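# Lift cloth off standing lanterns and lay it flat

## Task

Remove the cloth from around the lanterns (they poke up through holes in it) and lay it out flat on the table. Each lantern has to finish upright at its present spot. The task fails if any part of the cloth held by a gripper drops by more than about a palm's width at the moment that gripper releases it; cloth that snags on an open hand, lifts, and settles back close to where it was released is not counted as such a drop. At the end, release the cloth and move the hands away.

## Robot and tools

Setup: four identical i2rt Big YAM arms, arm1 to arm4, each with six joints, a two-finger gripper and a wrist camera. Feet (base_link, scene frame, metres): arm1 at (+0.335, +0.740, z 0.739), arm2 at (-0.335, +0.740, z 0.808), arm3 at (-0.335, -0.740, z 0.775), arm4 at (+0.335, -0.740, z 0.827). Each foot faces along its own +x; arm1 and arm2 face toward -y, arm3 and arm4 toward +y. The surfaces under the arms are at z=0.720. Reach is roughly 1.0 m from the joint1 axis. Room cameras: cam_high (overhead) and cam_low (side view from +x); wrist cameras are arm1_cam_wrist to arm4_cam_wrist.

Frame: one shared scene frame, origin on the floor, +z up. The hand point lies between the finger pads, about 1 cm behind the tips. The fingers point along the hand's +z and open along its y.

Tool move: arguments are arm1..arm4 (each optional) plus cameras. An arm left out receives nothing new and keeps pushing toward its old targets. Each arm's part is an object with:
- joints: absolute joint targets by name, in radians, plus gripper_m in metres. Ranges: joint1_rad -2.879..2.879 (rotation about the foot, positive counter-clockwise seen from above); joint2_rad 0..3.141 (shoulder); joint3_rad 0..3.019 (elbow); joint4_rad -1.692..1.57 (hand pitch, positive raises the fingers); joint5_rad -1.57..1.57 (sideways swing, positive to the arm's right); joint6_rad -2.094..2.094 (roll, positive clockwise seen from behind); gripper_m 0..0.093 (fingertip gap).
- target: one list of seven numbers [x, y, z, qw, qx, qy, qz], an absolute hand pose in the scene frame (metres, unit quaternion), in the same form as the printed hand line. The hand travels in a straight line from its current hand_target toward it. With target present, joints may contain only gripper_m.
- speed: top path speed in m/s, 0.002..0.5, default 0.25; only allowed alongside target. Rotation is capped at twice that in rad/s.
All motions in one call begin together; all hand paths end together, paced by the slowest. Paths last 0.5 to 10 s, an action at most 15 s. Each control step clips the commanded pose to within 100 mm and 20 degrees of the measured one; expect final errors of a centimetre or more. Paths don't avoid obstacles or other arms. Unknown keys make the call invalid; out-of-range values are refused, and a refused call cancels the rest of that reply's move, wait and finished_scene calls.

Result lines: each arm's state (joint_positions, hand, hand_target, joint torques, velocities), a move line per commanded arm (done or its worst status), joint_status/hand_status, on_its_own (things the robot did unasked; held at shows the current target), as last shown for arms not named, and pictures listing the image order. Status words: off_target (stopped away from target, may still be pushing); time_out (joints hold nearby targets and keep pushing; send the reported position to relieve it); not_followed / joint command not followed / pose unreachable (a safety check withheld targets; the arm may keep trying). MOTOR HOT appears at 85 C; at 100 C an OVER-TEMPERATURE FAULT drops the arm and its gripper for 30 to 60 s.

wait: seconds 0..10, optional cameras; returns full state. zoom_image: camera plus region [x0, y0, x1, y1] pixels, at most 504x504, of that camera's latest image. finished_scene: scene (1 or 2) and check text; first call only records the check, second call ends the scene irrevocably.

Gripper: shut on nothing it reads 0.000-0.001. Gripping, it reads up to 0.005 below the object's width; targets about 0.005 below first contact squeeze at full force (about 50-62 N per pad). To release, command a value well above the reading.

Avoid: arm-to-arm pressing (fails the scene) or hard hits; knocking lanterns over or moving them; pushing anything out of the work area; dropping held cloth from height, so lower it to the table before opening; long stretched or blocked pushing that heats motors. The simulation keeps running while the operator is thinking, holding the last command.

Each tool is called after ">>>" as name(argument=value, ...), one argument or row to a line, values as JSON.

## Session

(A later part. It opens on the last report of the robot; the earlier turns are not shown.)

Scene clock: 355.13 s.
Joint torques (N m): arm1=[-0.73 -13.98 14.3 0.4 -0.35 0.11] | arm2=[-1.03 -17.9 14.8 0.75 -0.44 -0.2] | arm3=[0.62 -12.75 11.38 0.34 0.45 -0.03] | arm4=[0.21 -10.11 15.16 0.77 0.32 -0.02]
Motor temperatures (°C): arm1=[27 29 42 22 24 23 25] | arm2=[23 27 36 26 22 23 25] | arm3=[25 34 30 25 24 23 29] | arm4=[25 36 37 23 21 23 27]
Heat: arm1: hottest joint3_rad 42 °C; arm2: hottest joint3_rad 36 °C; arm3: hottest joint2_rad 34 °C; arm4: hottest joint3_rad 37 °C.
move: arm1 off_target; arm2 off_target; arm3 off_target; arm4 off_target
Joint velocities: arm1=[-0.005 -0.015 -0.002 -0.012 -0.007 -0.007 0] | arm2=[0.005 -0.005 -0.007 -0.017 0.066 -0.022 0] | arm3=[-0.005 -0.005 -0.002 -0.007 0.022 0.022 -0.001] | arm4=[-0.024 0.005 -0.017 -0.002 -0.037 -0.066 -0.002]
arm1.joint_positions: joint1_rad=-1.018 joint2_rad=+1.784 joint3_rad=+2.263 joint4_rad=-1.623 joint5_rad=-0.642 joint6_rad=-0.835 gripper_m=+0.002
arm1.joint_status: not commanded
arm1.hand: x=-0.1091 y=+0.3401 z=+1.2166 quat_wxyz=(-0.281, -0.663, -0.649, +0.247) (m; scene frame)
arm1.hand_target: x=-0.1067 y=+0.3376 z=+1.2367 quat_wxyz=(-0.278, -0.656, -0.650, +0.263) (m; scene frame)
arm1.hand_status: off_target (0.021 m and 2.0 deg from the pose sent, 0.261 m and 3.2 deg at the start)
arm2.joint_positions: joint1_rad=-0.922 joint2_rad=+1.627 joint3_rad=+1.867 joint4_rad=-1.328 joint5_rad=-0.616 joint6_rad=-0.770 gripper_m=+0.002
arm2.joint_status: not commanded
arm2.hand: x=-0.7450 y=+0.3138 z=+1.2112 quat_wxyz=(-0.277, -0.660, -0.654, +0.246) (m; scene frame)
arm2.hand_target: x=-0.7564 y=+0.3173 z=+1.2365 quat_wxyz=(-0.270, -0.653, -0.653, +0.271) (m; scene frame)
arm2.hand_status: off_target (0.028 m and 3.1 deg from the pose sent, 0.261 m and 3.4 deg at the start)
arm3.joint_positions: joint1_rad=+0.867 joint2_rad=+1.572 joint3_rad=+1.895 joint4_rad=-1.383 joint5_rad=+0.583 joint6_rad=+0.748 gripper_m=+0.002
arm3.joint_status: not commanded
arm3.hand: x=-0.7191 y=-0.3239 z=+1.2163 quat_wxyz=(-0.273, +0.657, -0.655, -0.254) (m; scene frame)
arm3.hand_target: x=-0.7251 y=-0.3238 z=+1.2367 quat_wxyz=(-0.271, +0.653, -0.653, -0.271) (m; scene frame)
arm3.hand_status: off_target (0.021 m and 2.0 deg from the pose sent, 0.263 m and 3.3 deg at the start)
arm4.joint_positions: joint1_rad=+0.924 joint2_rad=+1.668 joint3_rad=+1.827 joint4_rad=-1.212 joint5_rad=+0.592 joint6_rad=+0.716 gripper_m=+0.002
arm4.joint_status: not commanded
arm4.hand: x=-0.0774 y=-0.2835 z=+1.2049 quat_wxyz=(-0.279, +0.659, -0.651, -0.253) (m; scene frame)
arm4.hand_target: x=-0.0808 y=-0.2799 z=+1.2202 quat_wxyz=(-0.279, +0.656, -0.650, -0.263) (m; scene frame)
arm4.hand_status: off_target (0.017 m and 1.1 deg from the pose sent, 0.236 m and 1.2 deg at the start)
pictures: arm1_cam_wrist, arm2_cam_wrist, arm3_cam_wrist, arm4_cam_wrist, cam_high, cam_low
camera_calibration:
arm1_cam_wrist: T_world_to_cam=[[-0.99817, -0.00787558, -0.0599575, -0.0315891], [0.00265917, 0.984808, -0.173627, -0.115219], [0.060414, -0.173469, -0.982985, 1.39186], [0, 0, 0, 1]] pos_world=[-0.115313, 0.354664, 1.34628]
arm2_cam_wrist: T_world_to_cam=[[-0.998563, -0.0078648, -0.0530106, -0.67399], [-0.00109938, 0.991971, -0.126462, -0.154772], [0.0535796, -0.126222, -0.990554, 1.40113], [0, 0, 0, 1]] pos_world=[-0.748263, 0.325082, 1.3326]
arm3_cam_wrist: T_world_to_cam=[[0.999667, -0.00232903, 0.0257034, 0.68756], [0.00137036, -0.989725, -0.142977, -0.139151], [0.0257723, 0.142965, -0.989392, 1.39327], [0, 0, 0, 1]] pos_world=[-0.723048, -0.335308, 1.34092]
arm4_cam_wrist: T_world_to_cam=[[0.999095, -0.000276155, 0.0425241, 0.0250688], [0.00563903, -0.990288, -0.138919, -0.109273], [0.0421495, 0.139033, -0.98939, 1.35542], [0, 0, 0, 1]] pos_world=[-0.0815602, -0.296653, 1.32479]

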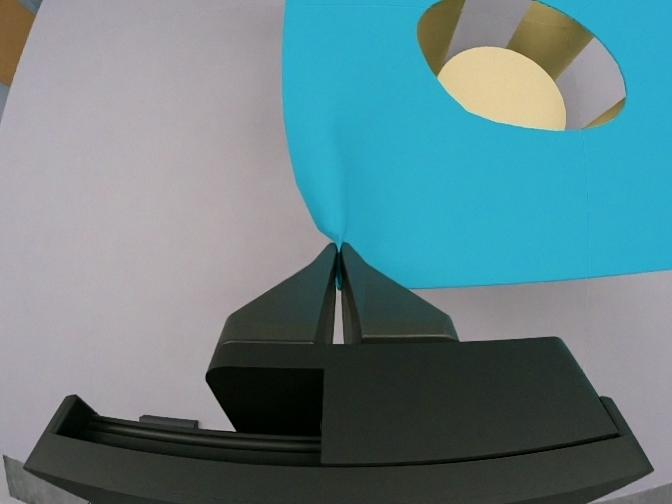

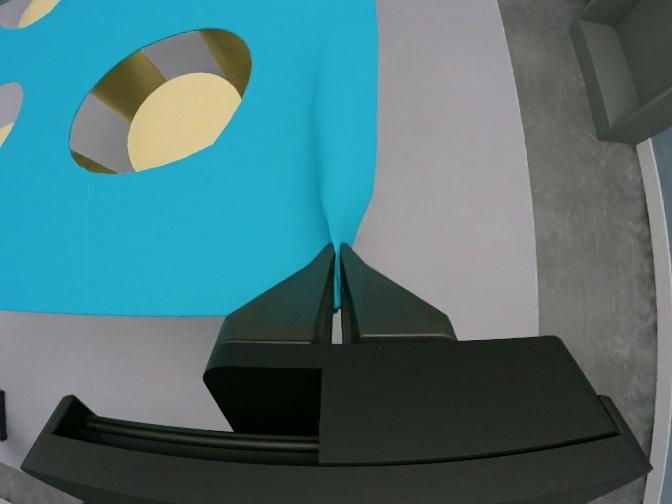

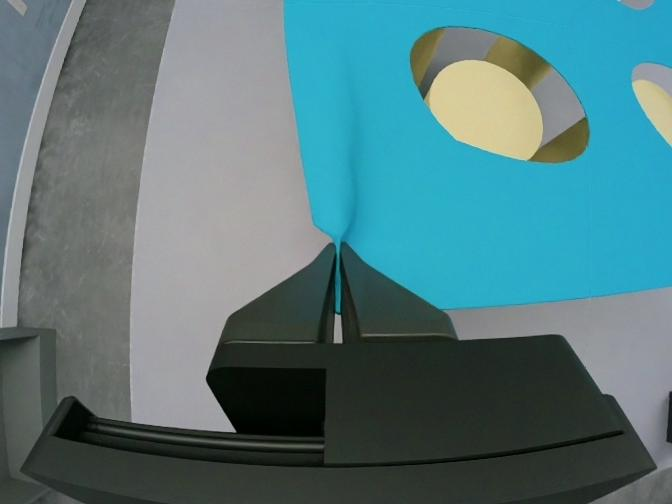

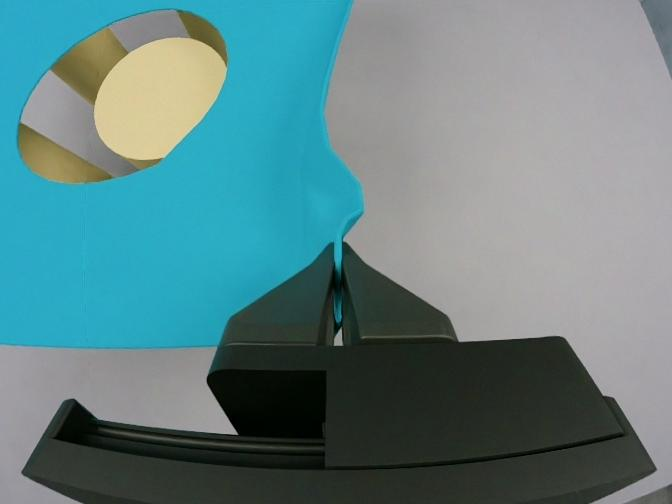

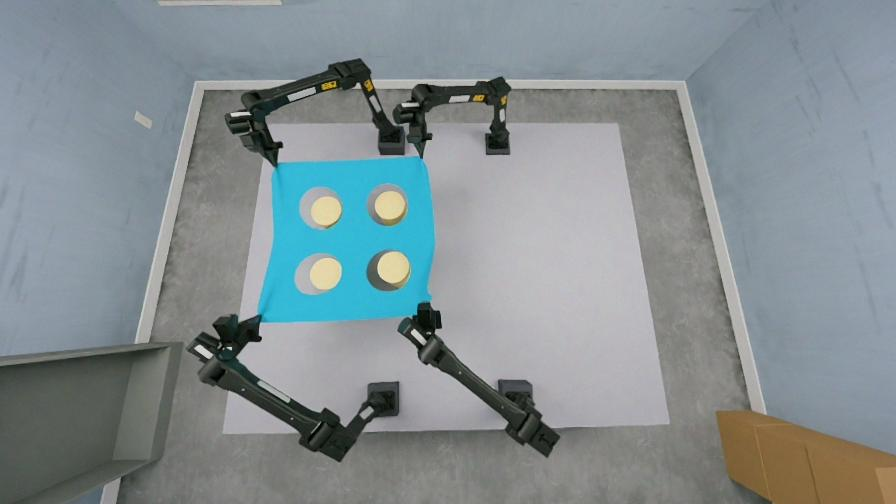

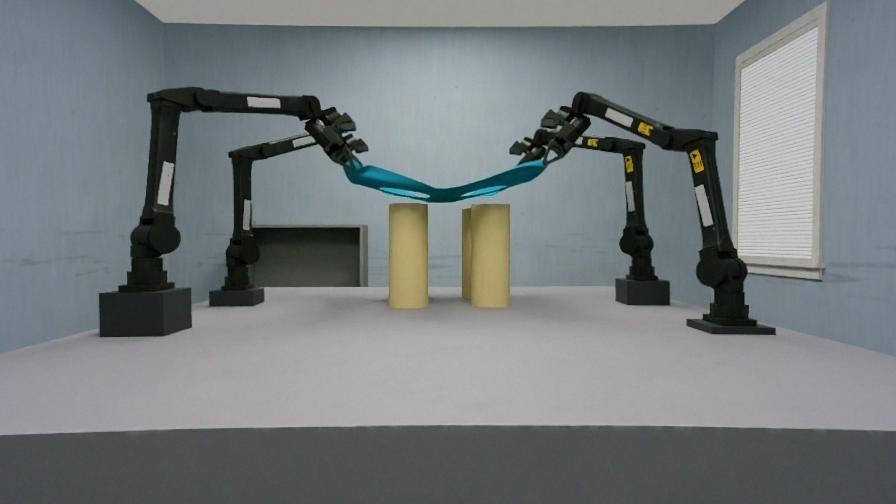

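>>> move(
  arm1={"target": [-0.107, 0.348, 1.255, 0.2788, 0.6567, 0.6499, -0.2625], "speed": 0.08},
  arm2={"target": [-0.756, 0.328, 1.255, 0.2706, 0.6533, 0.6533, -0.2706], "speed": 0.08},
  arm3={"target": [-0.724, -0.334, 1.255, -0.2706, 0.6533, -0.6533, -0.2706], "speed": 0.08},
  arm4={"target": [-0.081, -0.290, 1.245, -0.2788, 0.6567, -0.6499, -0.2625], "speed": 0.08},
  cameras=["cam_high", "cam_low"],
)

>>> zoom_image(
  camera="cam_low",
  region=[320, 130, 580, 320],
)

>>> zoom_image(
  camera="cam_high",
  region=[240, 130, 470, 345],
)

Scene clock: 381.97 s.
Joint torques (N m): arm1=[-1.85 -13.39 13.79 0.4 -0.69 0.01] | arm2=[-1.14 -17.96 15.13 0.68 -0.43 -0.21] | arm3=[0.85 -12.22 11.37 0.27 0.46 0.15] | arm4=[1.44 -10.17 15.41 0.7 0.54 0.11]
Motor temperatures (°C): arm1=[27 30 41 22 24 22 25] | arm2=[23 28 38 26 22 23 25] | arm3=[25 33 34 25 24 23 30] | arm4=[25 35 38 23 21 23 28]
Heat: arm1: hottest joint3_rad 41 °C; arm2: hottest joint3_rad 38 °C; arm3: hottest joint3_rad 34 °C; arm4: hottest joint3_rad 38 °C.
move: arm1 off_target; arm2 off_target; arm3 off_target; arm4 off_target
Joint velocities: arm1=[-0.015 -0.015 0.002 0.017 -0.022 -0.037 -0.001] | arm2=[-0.015 -0.015 -0.012 -0.017 0.051 -0.007 0] | arm3=[-0.015 -0.005 0.012 -0.012 -0.066 -0.007 -0.001] | arm4=[0.005 -0.024 0.007 -0.002 0.037 0.037 0]
arm1.joint_positions: joint1_rad=-1.024 joint2_rad=+1.791 joint3_rad=+2.325 joint4_rad=-1.671 joint5_rad=-0.642 joint6_rad=-0.835 gripper_m=+0.002
arm1.joint_status: not commanded
arm1.hand: x=-0.1061 y=+0.3462 z=+1.2342 quat_wxyz=(-0.280, -0.664, -0.647, +0.250) (m; scene frame)
arm1.hand_target: x=-0.1063 y=+0.3484 z=+1.2542 quat_wxyz=(-0.278, -0.657, -0.647, +0.269) (m; scene frame)
arm1.hand_status: off_target (0.021 m and 1.6 deg from the pose sent, 0.039 m and 2.0 deg at the start; a joint's target at an end of its range on 19 of 29 steps)
arm2.joint_positions: joint1_rad=-0.937 joint2_rad=+1.627 joint3_rad=+1.907 joint4_rad=-1.388 joint5_rad=-0.625 joint6_rad=-0.785 gripper_m=+0.002
arm2.joint_status: not commanded
arm2.hand: x=-0.7438 y=+0.3237 z=+1.2247 quat_wxyz=(-0.279, -0.662, -0.653, +0.240) (m; scene frame)
arm2.hand_target: x=-0.7546 y=+0.3290 z=+1.2544 quat_wxyz=(-0.270, -0.654, -0.653, +0.271) (m; scene frame)
arm2.hand_status: off_target (0.033 m and 3.8 deg from the pose sent, 0.047 m and 3.1 deg at the start)
arm3.joint_positions: joint1_rad=+0.877 joint2_rad=+1.572 joint3_rad=+1.949 joint4_rad=-1.444 joint5_rad=+0.590 joint6_rad=+0.748 gripper_m=+0.002
arm3.joint_status: not commanded
arm3.hand: x=-0.7158 y=-0.3324 z=+1.2355 quat_wxyz=(-0.275, +0.661, -0.651, -0.251) (m; scene frame)
arm3.hand_target: x=-0.7238 y=-0.3344 z=+1.2549 quat_wxyz=(-0.270, +0.654, -0.653, -0.271) (m; scene frame)
arm3.hand_status: off_target (0.021 m and 2.4 deg from the pose sent, 0.040 m and 2.0 deg at the start)
arm4.joint_positions: joint1_rad=+0.924 joint2_rad=+1.668 joint3_rad=+1.886 joint4_rad=-1.286 joint5_rad=+0.593 joint6_rad=+0.716 gripper_m=+0.002
arm4.joint_status: not commanded
arm4.hand: x=-0.0717 y=-0.2879 z=+1.2258 quat_wxyz=(-0.280, +0.661, -0.651, -0.247) (m; scene frame)
arm4.hand_target: x=-0.0800 y=-0.2908 z=+1.2445 quat_wxyz=(-0.279, +0.657, -0.650, -0.263) (m; scene frame)
arm4.hand_status: off_target (0.021 m and 1.9 deg from the pose sent, 0.041 m and 1.1 deg at the start)
pictures: cam_high, cam_low

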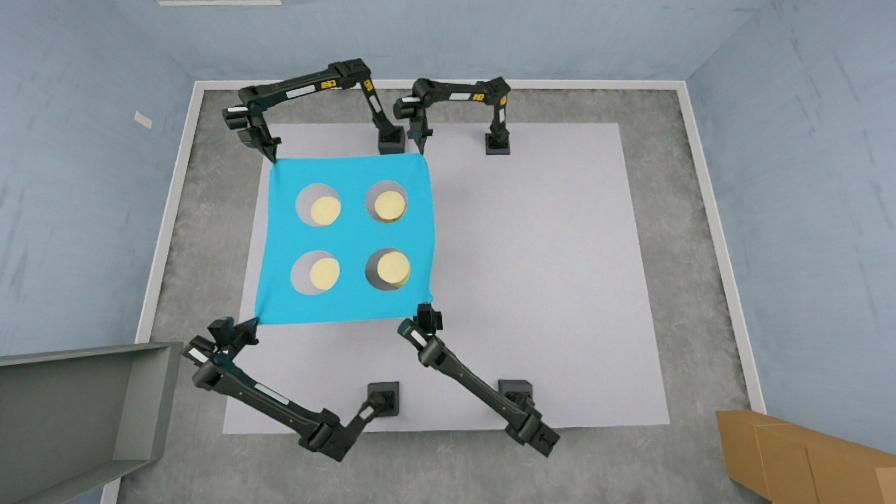

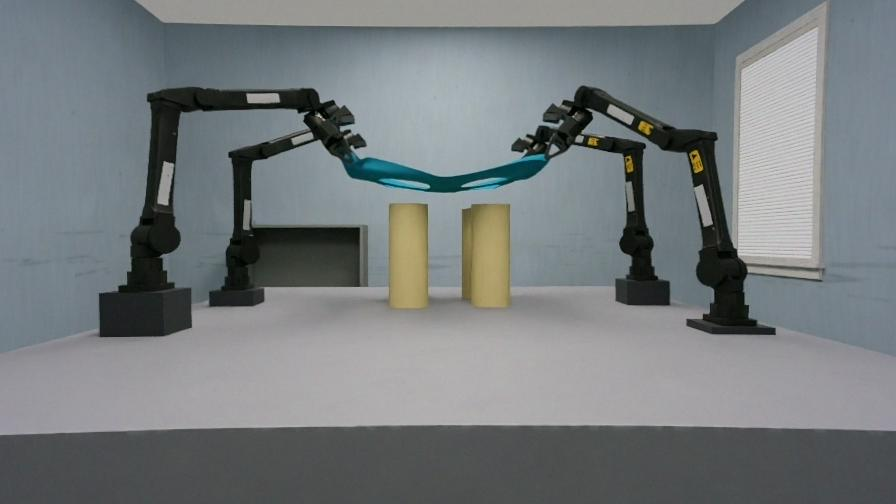

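Scaled by 1.938.

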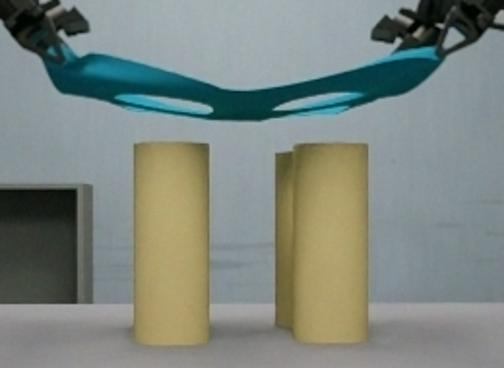

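Scaled by 2.191.

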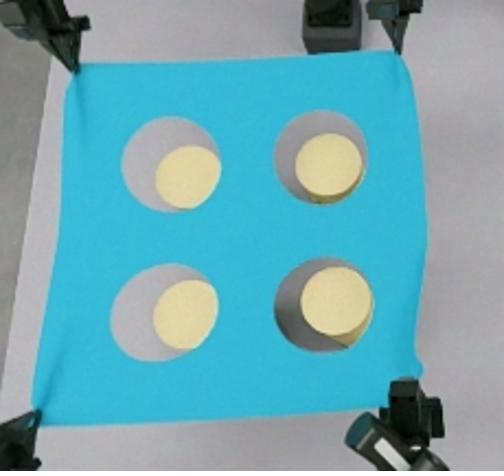

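>>> move(
  arm1={"target": [-0.090, 0.349, 1.262, 0.3068, 0.6446, 0.6372, -0.2908], "speed": 0.06},
  arm2={"target": [-0.720, 0.328, 1.262, 0.2706, 0.6533, 0.6533, -0.2706], "speed": 0.06},
  arm3={"target": [-0.692, -0.334, 1.262, -0.2706, 0.6533, -0.6533, -0.2706], "speed": 0.06},
  arm4={"target": [-0.057, -0.290, 1.256, -0.2788, 0.6567, -0.6499, -0.2625], "speed": 0.06},
  cameras=["cam_high", "cam_low"],
)

>>> zoom_image(
  camera="cam_low",
  region=[320, 130, 580, 320],
)

Scene clock: 400.63 s.
Joint torques (N m): arm1=[-1.73 -15.21 8.76 1.2 -0.67 0.15] | arm2=[0.5 -17.79 9.32 1.72 -0.2 0] | arm3=[-0.15 -14.39 7.28 1.02 0.3 -0.14] | arm4=[-1.03 -10.46 12.92 0.8 0.21 -0.11]
Motor temperatures (°C): arm1=[27 31 40 22 25 22 26] | arm2=[23 28 41 26 22 23 25] | arm3=[25 33 35 25 24 23 30] | arm4=[25 35 38 23 21 23 28]
Heat: arm1: hottest joint3_rad 40 °C; arm2: hottest joint3_rad 41 °C; arm3: hottest joint3_rad 35 °C; arm4: hottest joint3_rad 38 °C.
move: arm1 off_target; arm2 done; arm3 off_target; arm4 off_target
Joint velocities: arm1=[-0.024 -0.005 0.002 0.002 -0.037 0.037 0] | arm2=[-0.005 -0.015 -0.032 -0.002 0.007 0.022 0] | arm3=[-0.024 0.005 -0.007 -0.017 -0.051 -0.037 0] | arm4=[0.005 -0.015 0.002 0.007 -0.022 0.051 0]
arm1.joint_positions: joint1_rad=-1.024 joint2_rad=+1.731 joint3_rad=+2.251 joint4_rad=-1.589 joint5_rad=-0.705 joint6_rad=-0.813 gripper_m=+0.002
arm1.joint_status: not commanded
arm1.hand: x=-0.0938 y=+0.3442 z=+1.2503 quat_wxyz=(-0.305, -0.645, -0.642, +0.279) (m; scene frame)
arm1.hand_target: x=-0.0899 y=+0.3492 z=+1.2623 quat_wxyz=(-0.306, -0.644, -0.638, +0.291) (m; scene frame)
arm1.hand_status: off_target (0.013 m and 1.5 deg from the pose sent, 0.032 m and 6.1 deg at the start)
arm2.joint_positions: joint1_rad=-0.912 joint2_rad=+1.563 joint3_rad=+1.907 joint4_rad=-1.388 joint5_rad=-0.609 joint6_rad=-0.763 gripper_m=+0.002
arm2.joint_status: not commanded
arm2.hand: x=-0.7194 y=+0.3267 z=+1.2585 quat_wxyz=(-0.274, -0.652, -0.656, +0.263) (m; scene frame)
arm2.hand_target: x=-0.7202 y=+0.3274 z=+1.2623 quat_wxyz=(-0.271, -0.653, -0.653, +0.271) (m; scene frame)
arm2.hand_status: done (0.004 m and 1.0 deg from the pose sent, 0.044 m and 3.8 deg at the start)
arm3.joint_positions: joint1_rad=+0.847 joint2_rad=+1.540 joint3_rad=+1.949 joint4_rad=-1.445 joint5_rad=+0.573 joint6_rad=+0.731 gripper_m=+0.002
arm3.joint_status: not commanded
arm3.hand: x=-0.6970 y=-0.3295 z=+1.2507 quat_wxyz=(-0.272, +0.654, -0.657, -0.260) (m; scene frame)
arm3.hand_target: x=-0.6922 y=-0.3334 z=+1.2621 quat_wxyz=(-0.271, +0.653, -0.653, -0.271) (m; scene frame)
arm3.hand_status: off_target (0.013 m and 1.3 deg from the pose sent, 0.036 m and 2.4 deg at the start)
arm4.joint_positions: joint1_rad=+0.924 joint2_rad=+1.633 joint3_rad=+1.886 joint4_rad=-1.288 joint5_rad=+0.587 joint6_rad=+0.710 gripper_m=+0.002
arm4.joint_status: not commanded
arm4.hand: x=-0.0647 y=-0.2949 z=+1.2449 quat_wxyz=(-0.277, +0.658, -0.650, -0.261) (m; scene frame)
arm4.hand_target: x=-0.0567 y=-0.2904 z=+1.2559 quat_wxyz=(-0.279, +0.657, -0.650, -0.263) (m; scene frame)
arm4.hand_status: off_target (0.014 m and 0.4 deg from the pose sent, 0.034 m and 1.9 deg at the start)
pictures: cam_high, cam_low

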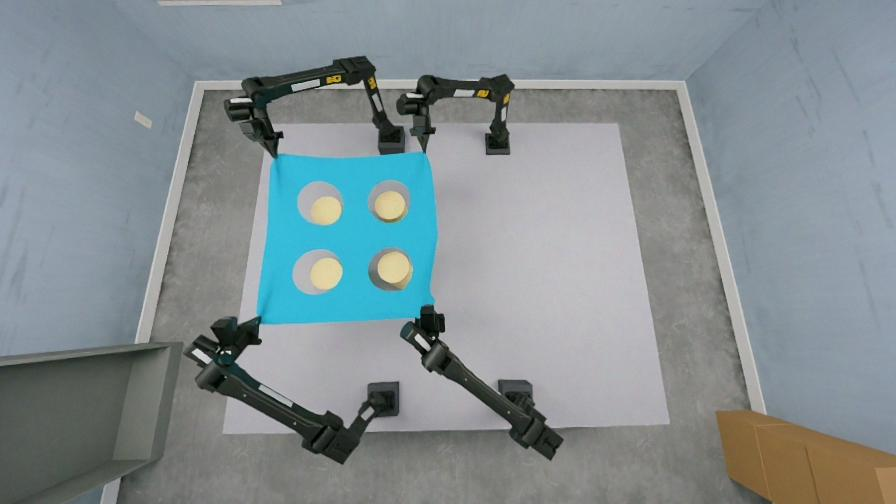

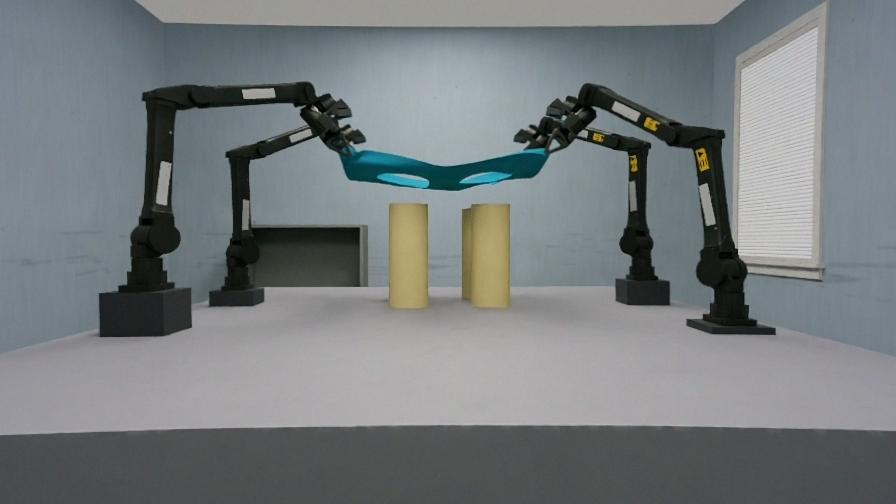

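Scaled by 1.938.

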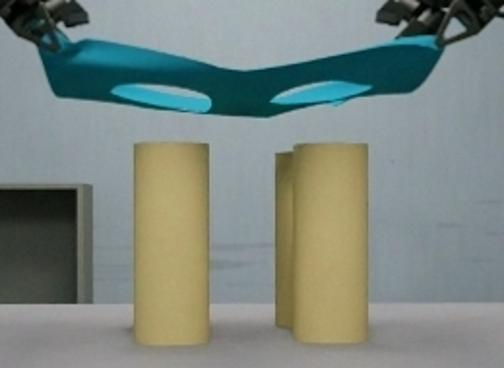

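>>> move(
  arm1={"target": [0.110, 0.348, 1.265, 0.3068, 0.6446, 0.6372, -0.2908], "speed": 0.18},
  arm2={"target": [-0.520, 0.326, 1.265, 0.2706, 0.6533, 0.6533, -0.2706], "speed": 0.18},
  arm3={"target": [-0.492, -0.332, 1.265, -0.2706, 0.6533, -0.6533, -0.2706], "speed": 0.18},
  arm4={"target": [0.143, -0.289, 1.262, -0.2788, 0.6567, -0.6499, -0.2625], "speed": 0.18},
  cameras=["cam_high", "cam_low"],
)

>>> zoom_image(
  camera="cam_low",
  region=[300, 100, 600, 320],
)

>>> zoom_image(
  camera="cam_high",
  region=[280, 120, 530, 345],
)

Scene clock: 416.10 s.
Joint torques (N m): arm1=[-1.44 -6.24 9.51 1.72 -0.12 0.13] | arm2=[0.03 -10.29 8.94 2.29 -0.02 0.01] | arm3=[0.44 -8 7.24 1.88 0.16 -0.13] | arm4=[-0.09 -5.36 10.8 2.04 0.12 -0.1]
Motor temperatures (°C): arm1=[27 32 39 22 25 22 26] | arm2=[23 28 39 26 22 23 25] | arm3=[25 34 35 25 24 23 30] | arm4=[25 35 38 23 21 23 28]
Heat: arm1: hottest joint3_rad 39 °C; arm2: hottest joint3_rad 39 °C; arm3: hottest joint3_rad 35 °C; arm4: hottest joint3_rad 38 °C.
move: arm1 done; arm2 done; arm3 done; arm4 done
Joint velocities: arm1=[-0.015 -0.015 -0.012 -0.017 0.037 -0.051 -0.001] | arm2=[-0.005 -0.015 -0.002 -0.002 -0.037 0.037 0] | arm3=[0.015 0.005 0.002 -0.027 0.022 -0.037 0] | arm4=[0.005 -0.005 -0.012 -0.002 -0.007 -0.022 -0.001]
arm1.joint_positions: joint1_rad=-0.719 joint2_rad=+1.262 joint3_rad=+1.742 joint4_rad=-1.362 joint5_rad=-0.534 joint6_rad=-0.505 gripper_m=+0.002
arm1.joint_status: not commanded
arm1.hand: x=+0.1120 y=+0.3465 z=+1.2626 quat_wxyz=(-0.306, -0.643, -0.643, +0.281) (m; scene frame)
arm1.hand_target: x=+0.1119 y=+0.3477 z=+1.2667 quat_wxyz=(-0.307, -0.644, -0.638, +0.288) (m; scene frame)
arm1.hand_status: done (0.003 m and 1.3 deg from the pose sent, 0.204 m and 1.5 deg at the start)
arm2.joint_positions: joint1_rad=-0.536 joint2_rad=+1.183 joint3_rad=+1.538 joint4_rad=-1.234 joint5_rad=-0.389 joint6_rad=-0.424 gripper_m=+0.002
arm2.joint_status: not commanded
arm2.hand: x=-0.5144 y=+0.3220 z=+1.2659 quat_wxyz=(-0.271, -0.650, -0.660, +0.263) (m; scene frame)
arm2.hand_target: x=-0.5189 y=+0.3223 z=+1.2662 quat_wxyz=(-0.270, -0.653, -0.653, +0.271) (m; scene frame)
arm2.hand_status: done (0.007 m and 1.3 deg from the pose sent, 0.199 m and 1.0 deg at the start)
arm3.joint_positions: joint1_rad=+0.433 joint2_rad=+1.181 joint3_rad=+1.603 joint4_rad=-1.304 joint5_rad=+0.325 joint6_rad=+0.369 gripper_m=+0.002
arm3.joint_status: not commanded
arm3.hand: x=-0.4888 y=-0.3270 z=+1.2578 quat_wxyz=(-0.267, +0.652, -0.661, -0.257) (m; scene frame)
arm3.hand_target: x=-0.4913 y=-0.3288 z=+1.2658 quat_wxyz=(-0.271, +0.653, -0.653, -0.272) (m; scene frame)
arm3.hand_status: done (0.009 m and 1.8 deg from the pose sent, 0.206 m and 1.3 deg at the start)
arm4.joint_positions: joint1_rad=+0.574 joint2_rad=+1.263 joint3_rad=+1.528 joint4_rad=-1.148 joint5_rad=+0.386 joint6_rad=+0.397 gripper_m=+0.002
arm4.joint_status: not commanded
arm4.hand: x=+0.1415 y=-0.2906 z=+1.2632 quat_wxyz=(-0.276, +0.654, -0.654, -0.262) (m; scene frame)
arm4.hand_target: x=+0.1430 y=-0.2888 z=+1.2621 quat_wxyz=(-0.279, +0.657, -0.650, -0.262) (m; scene frame)
arm4.hand_status: done (0.003 m and 0.6 deg from the pose sent, 0.209 m and 0.4 deg at the start)
pictures: cam_high, cam_low

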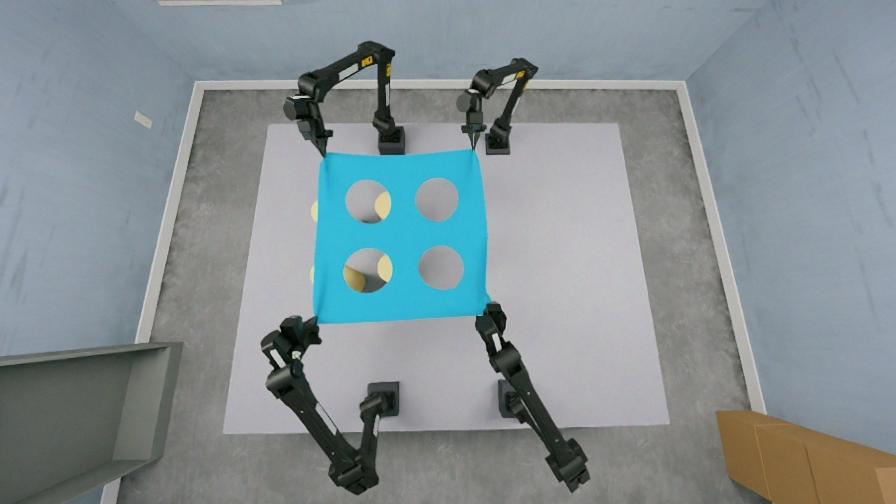

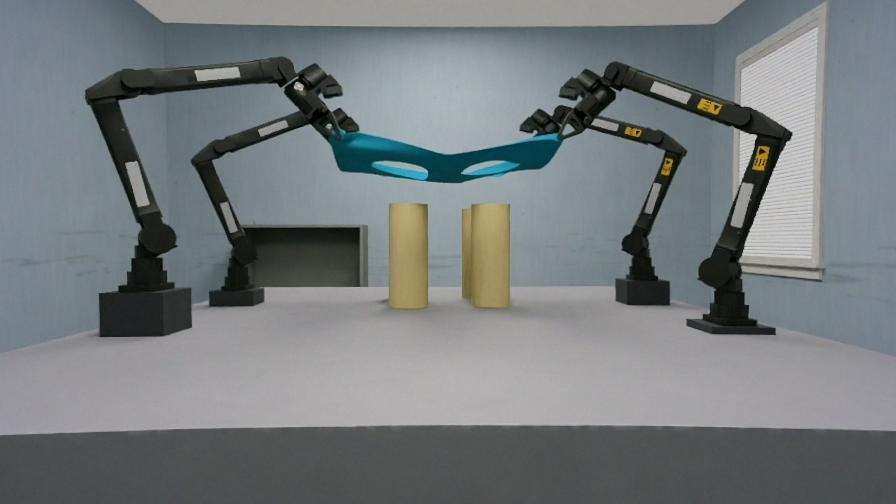

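Scaled by 1.680.

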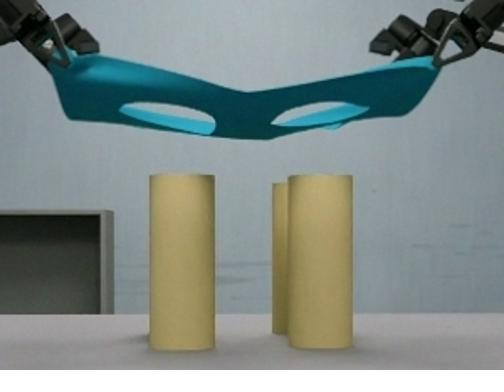

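Scaled by 2.016.

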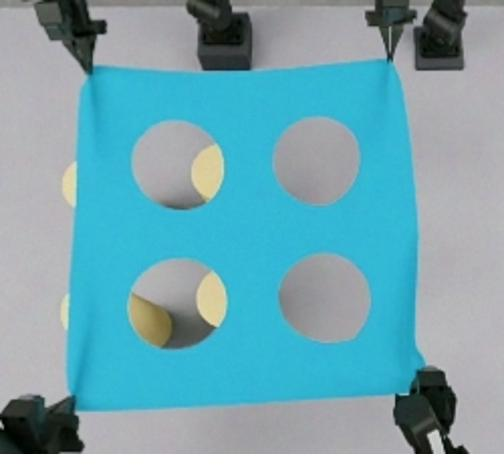

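>>> move(
  arm1={"target": [0.620, 0.345, 1.265, 0.3068, 0.6446, 0.6372, -0.2908], "speed": 0.22},
  arm2={"target": [-0.011, 0.321, 1.265, 0.2706, 0.6533, 0.6533, -0.2706], "speed": 0.22},
  arm3={"target": [0.017, -0.327, 1.265, -0.2706, 0.6533, -0.6533, -0.2706], "speed": 0.22},
  arm4={"target": [0.652, -0.287, 1.262, -0.2788, 0.6567, -0.6499, -0.2625], "speed": 0.22},
  cameras=["cam_high", "cam_low"],
)

>>> zoom_image(
  camera="cam_low",
  region=[270, 80, 640, 320],
)

>>> zoom_image(
  camera="cam_high",
  region=[380, 110, 660, 345],
)

Scene clock: 423.30 s.
Joint torques (N m): arm1=[-1.38 -8.41 15.2 0.75 0.68 0.14] | arm2=[0.15 -16.09 15.34 0.57 0.55 -0.04] | arm3=[0.5 -13.27 11.55 0.24 -0.28 -0.13] | arm4=[-0.15 -7.82 16.16 1.06 -0.4 -0.08]
Motor temperatures (°C): arm1=[27 32 39 22 25 22 26] | arm2=[23 27 38 26 22 23 25] | arm3=[25 34 35 25 24 23 30] | arm4=[25 34 38 23 21 23 28]
Heat: arm1: hottest joint3_rad 39 °C; arm2: hottest joint3_rad 38 °C; arm3: hottest joint3_rad 35 °C; arm4: hottest joint3_rad 38 °C.
move: arm1 off_target; arm2 off_target; arm3 off_target; arm4 off_target
Joint velocities: arm1=[-0.005 -0.005 0.002 -0.002 0.007 -0.051 -0.001] | arm2=[-0.005 0.015 -0.012 0.002 0.007 -0.037 0.001] | arm3=[-0.005 -0.005 0.002 0.007 0.095 0.051 0] | arm4=[-0.005 -0.005 -0.012 -0.012 -0.022 -0.022 0.001]
arm1.joint_positions: joint1_rad=+0.802 joint2_rad=+1.360 joint3_rad=+1.772 joint4_rad=-1.376 joint5_rad=+0.554 joint6_rad=+0.624 gripper_m=+0.002
arm1.joint_status: not commanded
arm1.hand: x=+0.6287 y=+0.3487 z=+1.2301 quat_wxyz=(-0.272, -0.644, -0.656, +0.285) (m; scene frame)
arm1.hand_target: x=+0.6274 y=+0.3505 z=+1.2612 quat_wxyz=(-0.302, -0.648, -0.639, +0.283) (m; scene frame)
arm1.hand_status: off_target (0.036 m and 4.5 deg from the pose sent, 0.508 m and 1.3 deg at the start)
arm2.joint_positions: joint1_rad=+0.850 joint2_rad=+1.458 joint3_rad=+1.708 joint4_rad=-1.291 joint5_rad=+0.552 joint6_rad=+0.647 gripper_m=+0.002
arm2.joint_status: not commanded
arm2.hand: x=-0.0036 y=+0.3175 z=+1.2251 quat_wxyz=(-0.239, -0.647, -0.671, +0.272) (m; scene frame)
arm2.hand_target: x=-0.0069 y=+0.3166 z=+1.2633 quat_wxyz=(-0.271, -0.652, -0.653, +0.272) (m; scene frame)
arm2.hand_status: off_target (0.041 m and 4.2 deg from the pose sent, 0.503 m and 1.3 deg at the start)
arm3.joint_positions: joint1_rad=-0.919 joint2_rad=+1.551 joint3_rad=+1.908 joint4_rad=-1.411 joint5_rad=-0.577 joint6_rad=-0.685 gripper_m=+0.002
arm3.joint_status: not commanded
arm3.hand: x=+0.0248 y=-0.3229 z=+1.2352 quat_wxyz=(-0.249, +0.644, -0.668, -0.276) (m; scene frame)
arm3.hand_target: x=+0.0205 y=-0.3231 z=+1.2653 quat_wxyz=(-0.275, +0.651, -0.652, -0.274) (m; scene frame)
arm3.hand_status: off_target (0.031 m and 3.2 deg from the pose sent, 0.506 m and 1.8 deg at the start)
arm4.joint_positions: joint1_rad=-0.705 joint2_rad=+1.451 joint3_rad=+1.661 joint4_rad=-1.188 joint5_rad=-0.475 joint6_rad=-0.585 gripper_m=+0.002
arm4.joint_status: not commanded
arm4.hand: x=+0.6456 y=-0.2882 z=+1.2353 quat_wxyz=(-0.255, +0.655, -0.661, -0.262) (m; scene frame)
arm4.hand_target: x=+0.6515 y=-0.2877 z=+1.2613 quat_wxyz=(-0.279, +0.658, -0.650, -0.260) (m; scene frame)
arm4.hand_status: off_target (0.027 m and 3.0 deg from the pose sent, 0.511 m and 0.6 deg at the start)
pictures: cam_high, cam_low

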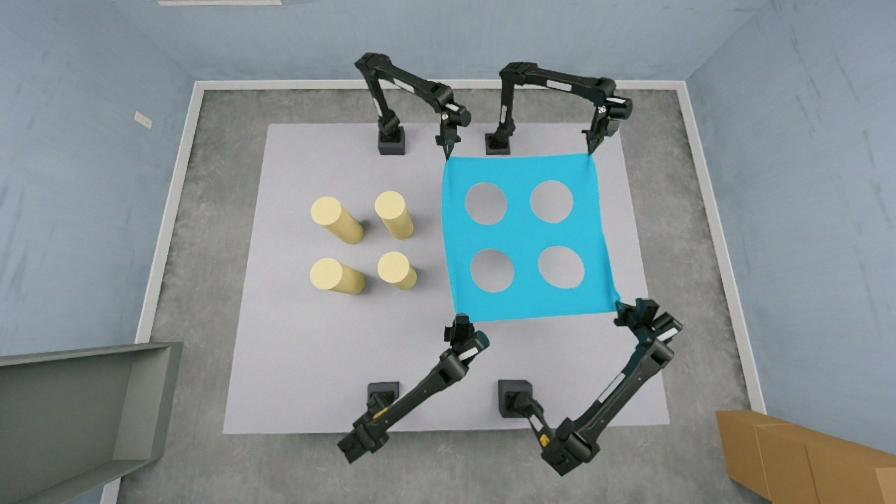

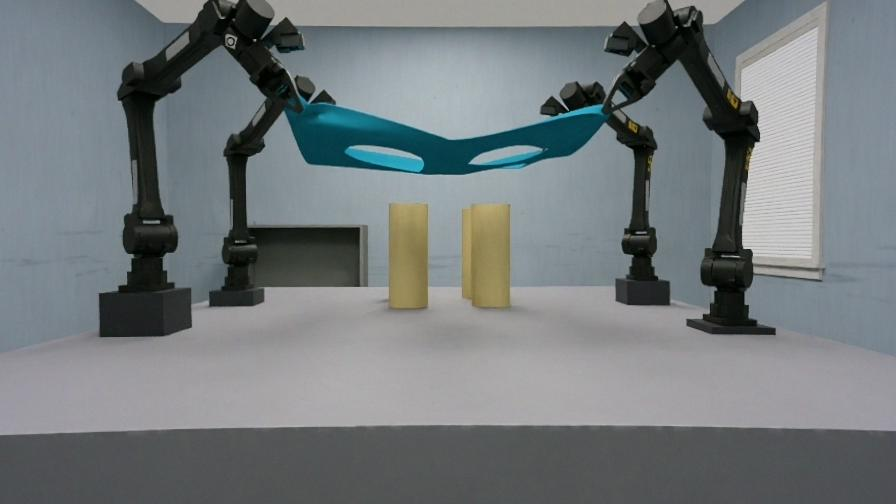

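Scaled by 1.362.

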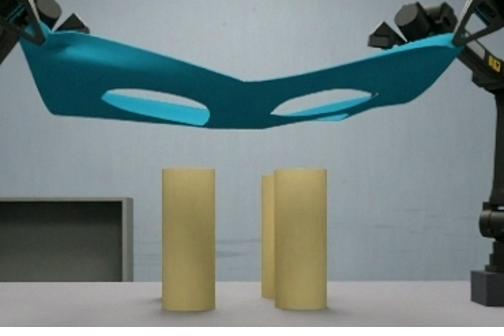

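Scaled by 1.800.

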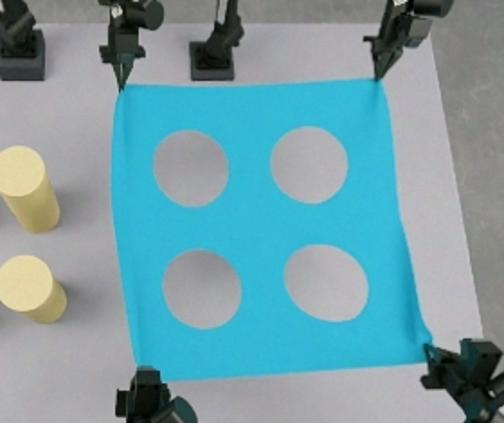

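>>> move(
  cameras=["cam_high", "cam_low"],
)

Scene clock: 434.53 s.
Joint torques (N m): arm1=[-0.67 -8 15.19 0.77 0.62 0.14] | arm2=[0.32 -16.15 15.32 0.54 0.56 0.01] | arm3=[0.44 -13.45 11.54 0.29 -0.28 -0.14] | arm4=[-0.09 -7.82 16.16 1.06 -0.4 -0.09]
Motor temperatures (°C): arm1=[27 31 42 22 25 22 26] | arm2=[23 27 38 26 22 23 25] | arm3=[25 33 38 25 24 23 30] | arm4=[25 34 41 23 21 23 28]
Heat: arm1: hottest joint3_rad 42 °C; arm2: hottest joint3_rad 38 °C; arm3: hottest joint3_rad 38 °C; arm4: hottest joint3_rad 41 °C.
Joint velocities: arm1=[-0.005 -0.015 -0.007 0.007 -0.022 0.007 0] | arm2=[-0.005 0.005 -0.002 -0.012 -0.007 -0.051 0] | arm3=[0.015 0.005 -0.002 -0.007 -0.007 -0.007 -0.001] | arm4=[-0.005 0.005 -0.007 -0.012 -0.007 0.007 0]
arm1.joint_positions: joint1_rad=+0.802 joint2_rad=+1.360 joint3_rad=+1.772 joint4_rad=-1.376 joint5_rad=+0.554 joint6_rad=+0.625 gripper_m=+0.002
arm1.joint_status: not commanded
arm1.hand: x=+0.6287 y=+0.3487 z=+1.2301 quat_wxyz=(-0.273, -0.644, -0.655, +0.285) (m; scene frame)
arm1.hand_target: x=+0.6274 y=+0.3505 z=+1.2612 quat_wxyz=(-0.302, -0.648, -0.639, +0.283) (m; scene frame)
arm1.hand_status: off_target (0.036 m and 4.5 deg from the pose sent, 0.508 m and 1.3 deg at the start)
arm2.joint_positions: joint1_rad=+0.850 joint2_rad=+1.458 joint3_rad=+1.708 joint4_rad=-1.291 joint5_rad=+0.552 joint6_rad=+0.647 gripper_m=+0.002
arm2.joint_status: not commanded
arm2.hand: x=-0.0036 y=+0.3175 z=+1.2251 quat_wxyz=(-0.240, -0.647, -0.671, +0.272) (m; scene frame)
arm2.hand_target: x=-0.0069 y=+0.3167 z=+1.2633 quat_wxyz=(-0.271, -0.652, -0.654, +0.272) (m; scene frame)
arm2.hand_status: off_target (0.041 m and 4.2 deg from the pose sent, 0.503 m and 1.3 deg at the start)
arm3.joint_positions: joint1_rad=-0.919 joint2_rad=+1.551 joint3_rad=+1.908 joint4_rad=-1.411 joint5_rad=-0.577 joint6_rad=-0.686 gripper_m=+0.002
arm3.joint_status: not commanded
arm3.hand: x=+0.0247 y=-0.3230 z=+1.2352 quat_wxyz=(-0.249, +0.645, -0.668, -0.276) (m; scene frame)
arm3.hand_target: x=+0.0205 y=-0.3231 z=+1.2653 quat_wxyz=(-0.275, +0.651, -0.652, -0.274) (m; scene frame)
arm3.hand_status: off_target (0.031 m and 3.2 deg from the pose sent, 0.506 m and 1.8 deg at the start)
arm4.joint_positions: joint1_rad=-0.705 joint2_rad=+1.451 joint3_rad=+1.661 joint4_rad=-1.188 joint5_rad=-0.475 joint6_rad=-0.586 gripper_m=+0.002
arm4.joint_status: not commanded
arm4.hand: x=+0.6456 y=-0.2882 z=+1.2353 quat_wxyz=(-0.255, +0.656, -0.661, -0.261) (m; scene frame)
arm4.hand_target: x=+0.6515 y=-0.2877 z=+1.2613 quat_wxyz=(-0.279, +0.658, -0.650, -0.260) (m; scene frame)
arm4.hand_status: off_target (0.027 m and 3.0 deg from the pose sent, 0.511 m and 0.6 deg at the start)
pictures: cam_high, cam_low

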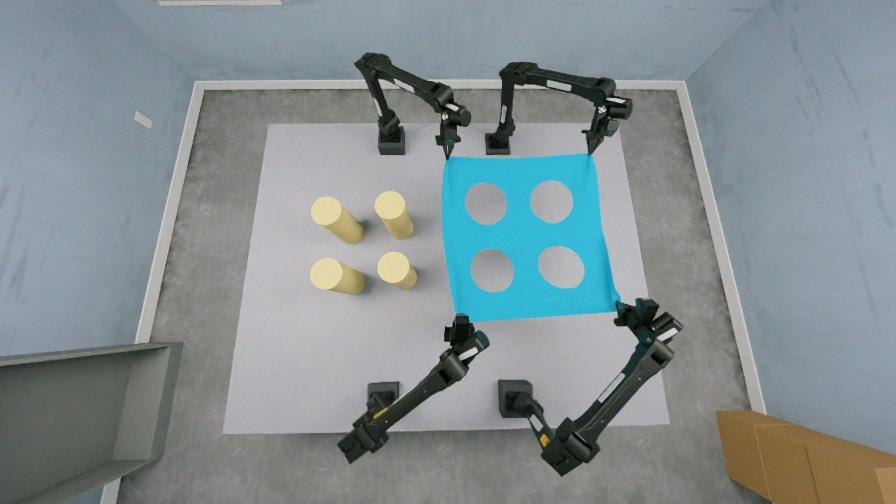

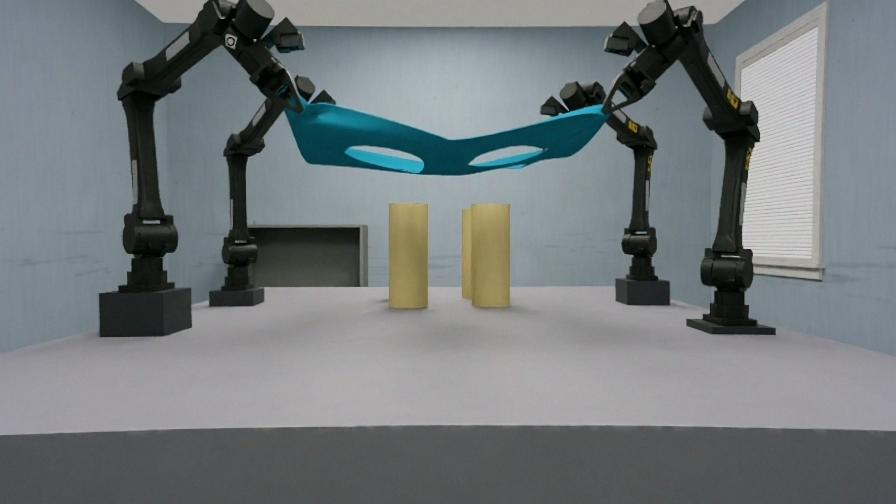

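>>> move(
  arm1={"target": [0.6274, 0.3505, 0.90, 0.2706, 0.6533, 0.6533, -0.2706], "speed": 0.2},
  arm2={"target": [-0.0069, 0.3166, 0.90, 0.2706, 0.6533, 0.6533, -0.2706], "speed": 0.2},
  arm3={"target": [0.0205, -0.3231, 0.90, -0.2706, 0.6533, -0.6533, -0.2706], "speed": 0.2},
  arm4={"target": [0.6515, -0.2877, 0.90, -0.2706, 0.6533, -0.6533, -0.2706], "speed": 0.2},
  cameras=["cam_high", "cam_low"],
)

Scene clock: 447.70 s.
Joint torques (N m): arm1=[-1.08 -8.18 10.04 1.51 0.28 0.13] | arm2=[-0.09 -16.26 7.72 1.87 0.32 -0.01] | arm3=[0.67 -13.16 6.97 1.44 -0.09 -0.13] | arm4=[-1.2 -8.82 9.16 2 -0.45 -0.05]
Motor temperatures (°C): arm1=[27 31 44 22 25 22 26] | arm2=[23 26 37 26 22 23 25] | arm3=[25 33 40 25 24 23 30] | arm4=[25 34 42 23 21 23 28]
Heat: arm1: hottest joint3_rad 44 °C; arm2: hottest joint3_rad 37 °C; arm3: hottest joint3_rad 40 °C; arm4: hottest joint3_rad 42 °C.
move: arm1 off_target; arm2 done; arm3 off_target; arm4 off_target
Joint velocities: arm1=[-0.005 -0.024 -0.017 -0.017 -0.022 -0.007 0] | arm2=[-0.005 -0.005 0.002 -0.007 -0.007 0.007 -0.001] | arm3=[-0.005 -0.005 0.012 0.002 -0.051 0.051 0] | arm4=[-0.005 -0.015 0.002 0.002 -0.007 -0.022 0]
arm1.joint_positions: joint1_rad=+0.802 joint2_rad=+1.379 joint3_rad=+0.896 joint4_rad=-0.525 joint5_rad=+0.539 joint6_rad=+0.645 gripper_m=+0.002
arm1.joint_status: not commanded
arm1.hand: x=+0.6199 y=+0.3539 z=+0.8933 quat_wxyz=(-0.256, -0.650, -0.660, +0.276) (m; scene frame)
arm1.hand_target: x=+0.6255 y=+0.3523 z=+0.9001 quat_wxyz=(-0.271, -0.653, -0.653, +0.270) (m; scene frame)
arm1.hand_status: off_target (0.011 m and 2.0 deg from the pose sent, 0.330 m and 1.9 deg at the start)
arm2.joint_positions: joint1_rad=+0.850 joint2_rad=+1.595 joint3_rad=+0.942 joint4_rad=-0.337 joint5_rad=+0.552 joint6_rad=+0.649 gripper_m=+0.002
arm2.joint_status: not commanded
arm2.hand: x=-0.0071 y=+0.3218 z=+0.8980 quat_wxyz=(-0.264, -0.649, -0.661, +0.271) (m; scene frame)
arm2.hand_target: x=-0.0101 y=+0.3195 z=+0.9004 quat_wxyz=(-0.271, -0.653, -0.653, +0.270) (m; scene frame)
arm2.hand_status: done (0.006 m and 1.3 deg from the pose sent, 0.325 m and 4.2 deg at the start)
arm3.joint_positions: joint1_rad=-0.919 joint2_rad=+1.594 joint3_rad=+1.025 joint4_rad=-0.470 joint5_rad=-0.575 joint6_rad=-0.694 gripper_m=+0.002
arm3.joint_status: not commanded
arm3.hand: x=+0.0145 y=-0.3312 z=+0.8948 quat_wxyz=(-0.258, +0.648, -0.663, -0.273) (m; scene frame)
arm3.hand_target: x=+0.0158 y=-0.3273 z=+0.9005 quat_wxyz=(-0.271, +0.653, -0.653, -0.270) (m; scene frame)
arm3.hand_status: off_target (0.011 m and 1.9 deg from the pose sent, 0.335 m and 3.2 deg at the start)
arm4.joint_positions: joint1_rad=-0.705 joint2_rad=+1.674 joint3_rad=+0.965 joint4_rad=-0.257 joint5_rad=-0.501 joint6_rad=-0.586 gripper_m=+0.002
arm4.joint_status: not commanded
arm4.hand: x=+0.6427 y=-0.2819 z=+0.8959 quat_wxyz=(-0.259, +0.657, -0.654, -0.273) (m; scene frame)
arm4.hand_target: x=+0.6537 y=-0.2853 z=+0.8990 quat_wxyz=(-0.270, +0.653, -0.653, -0.270) (m; scene frame)
arm4.hand_status: off_target (0.011 m and 1.4 deg from the pose sent, 0.335 m and 2.2 deg at the start)
pictures: cam_high, cam_low

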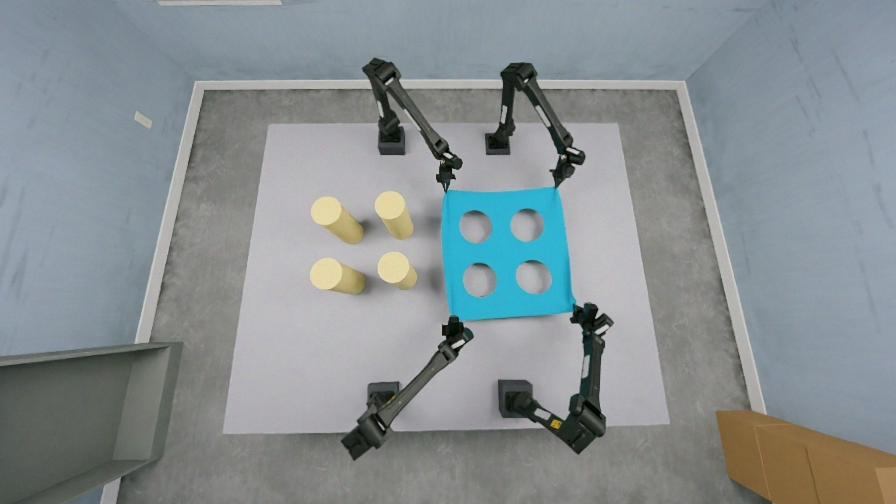

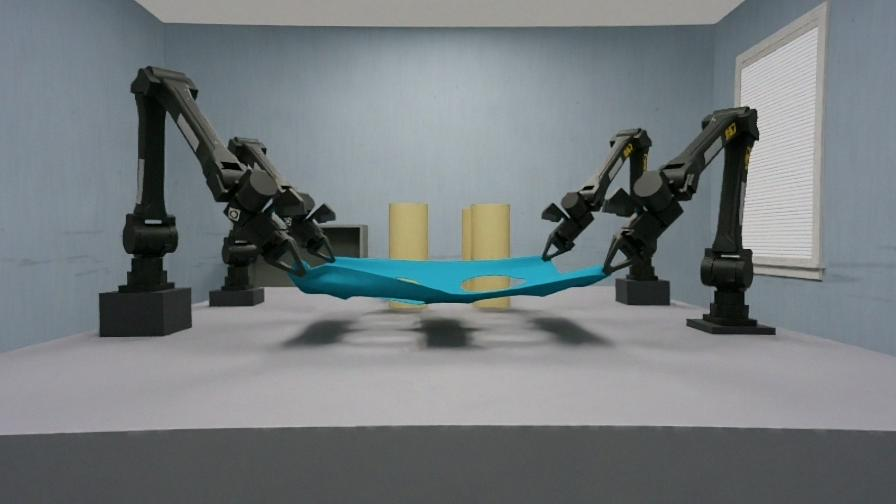

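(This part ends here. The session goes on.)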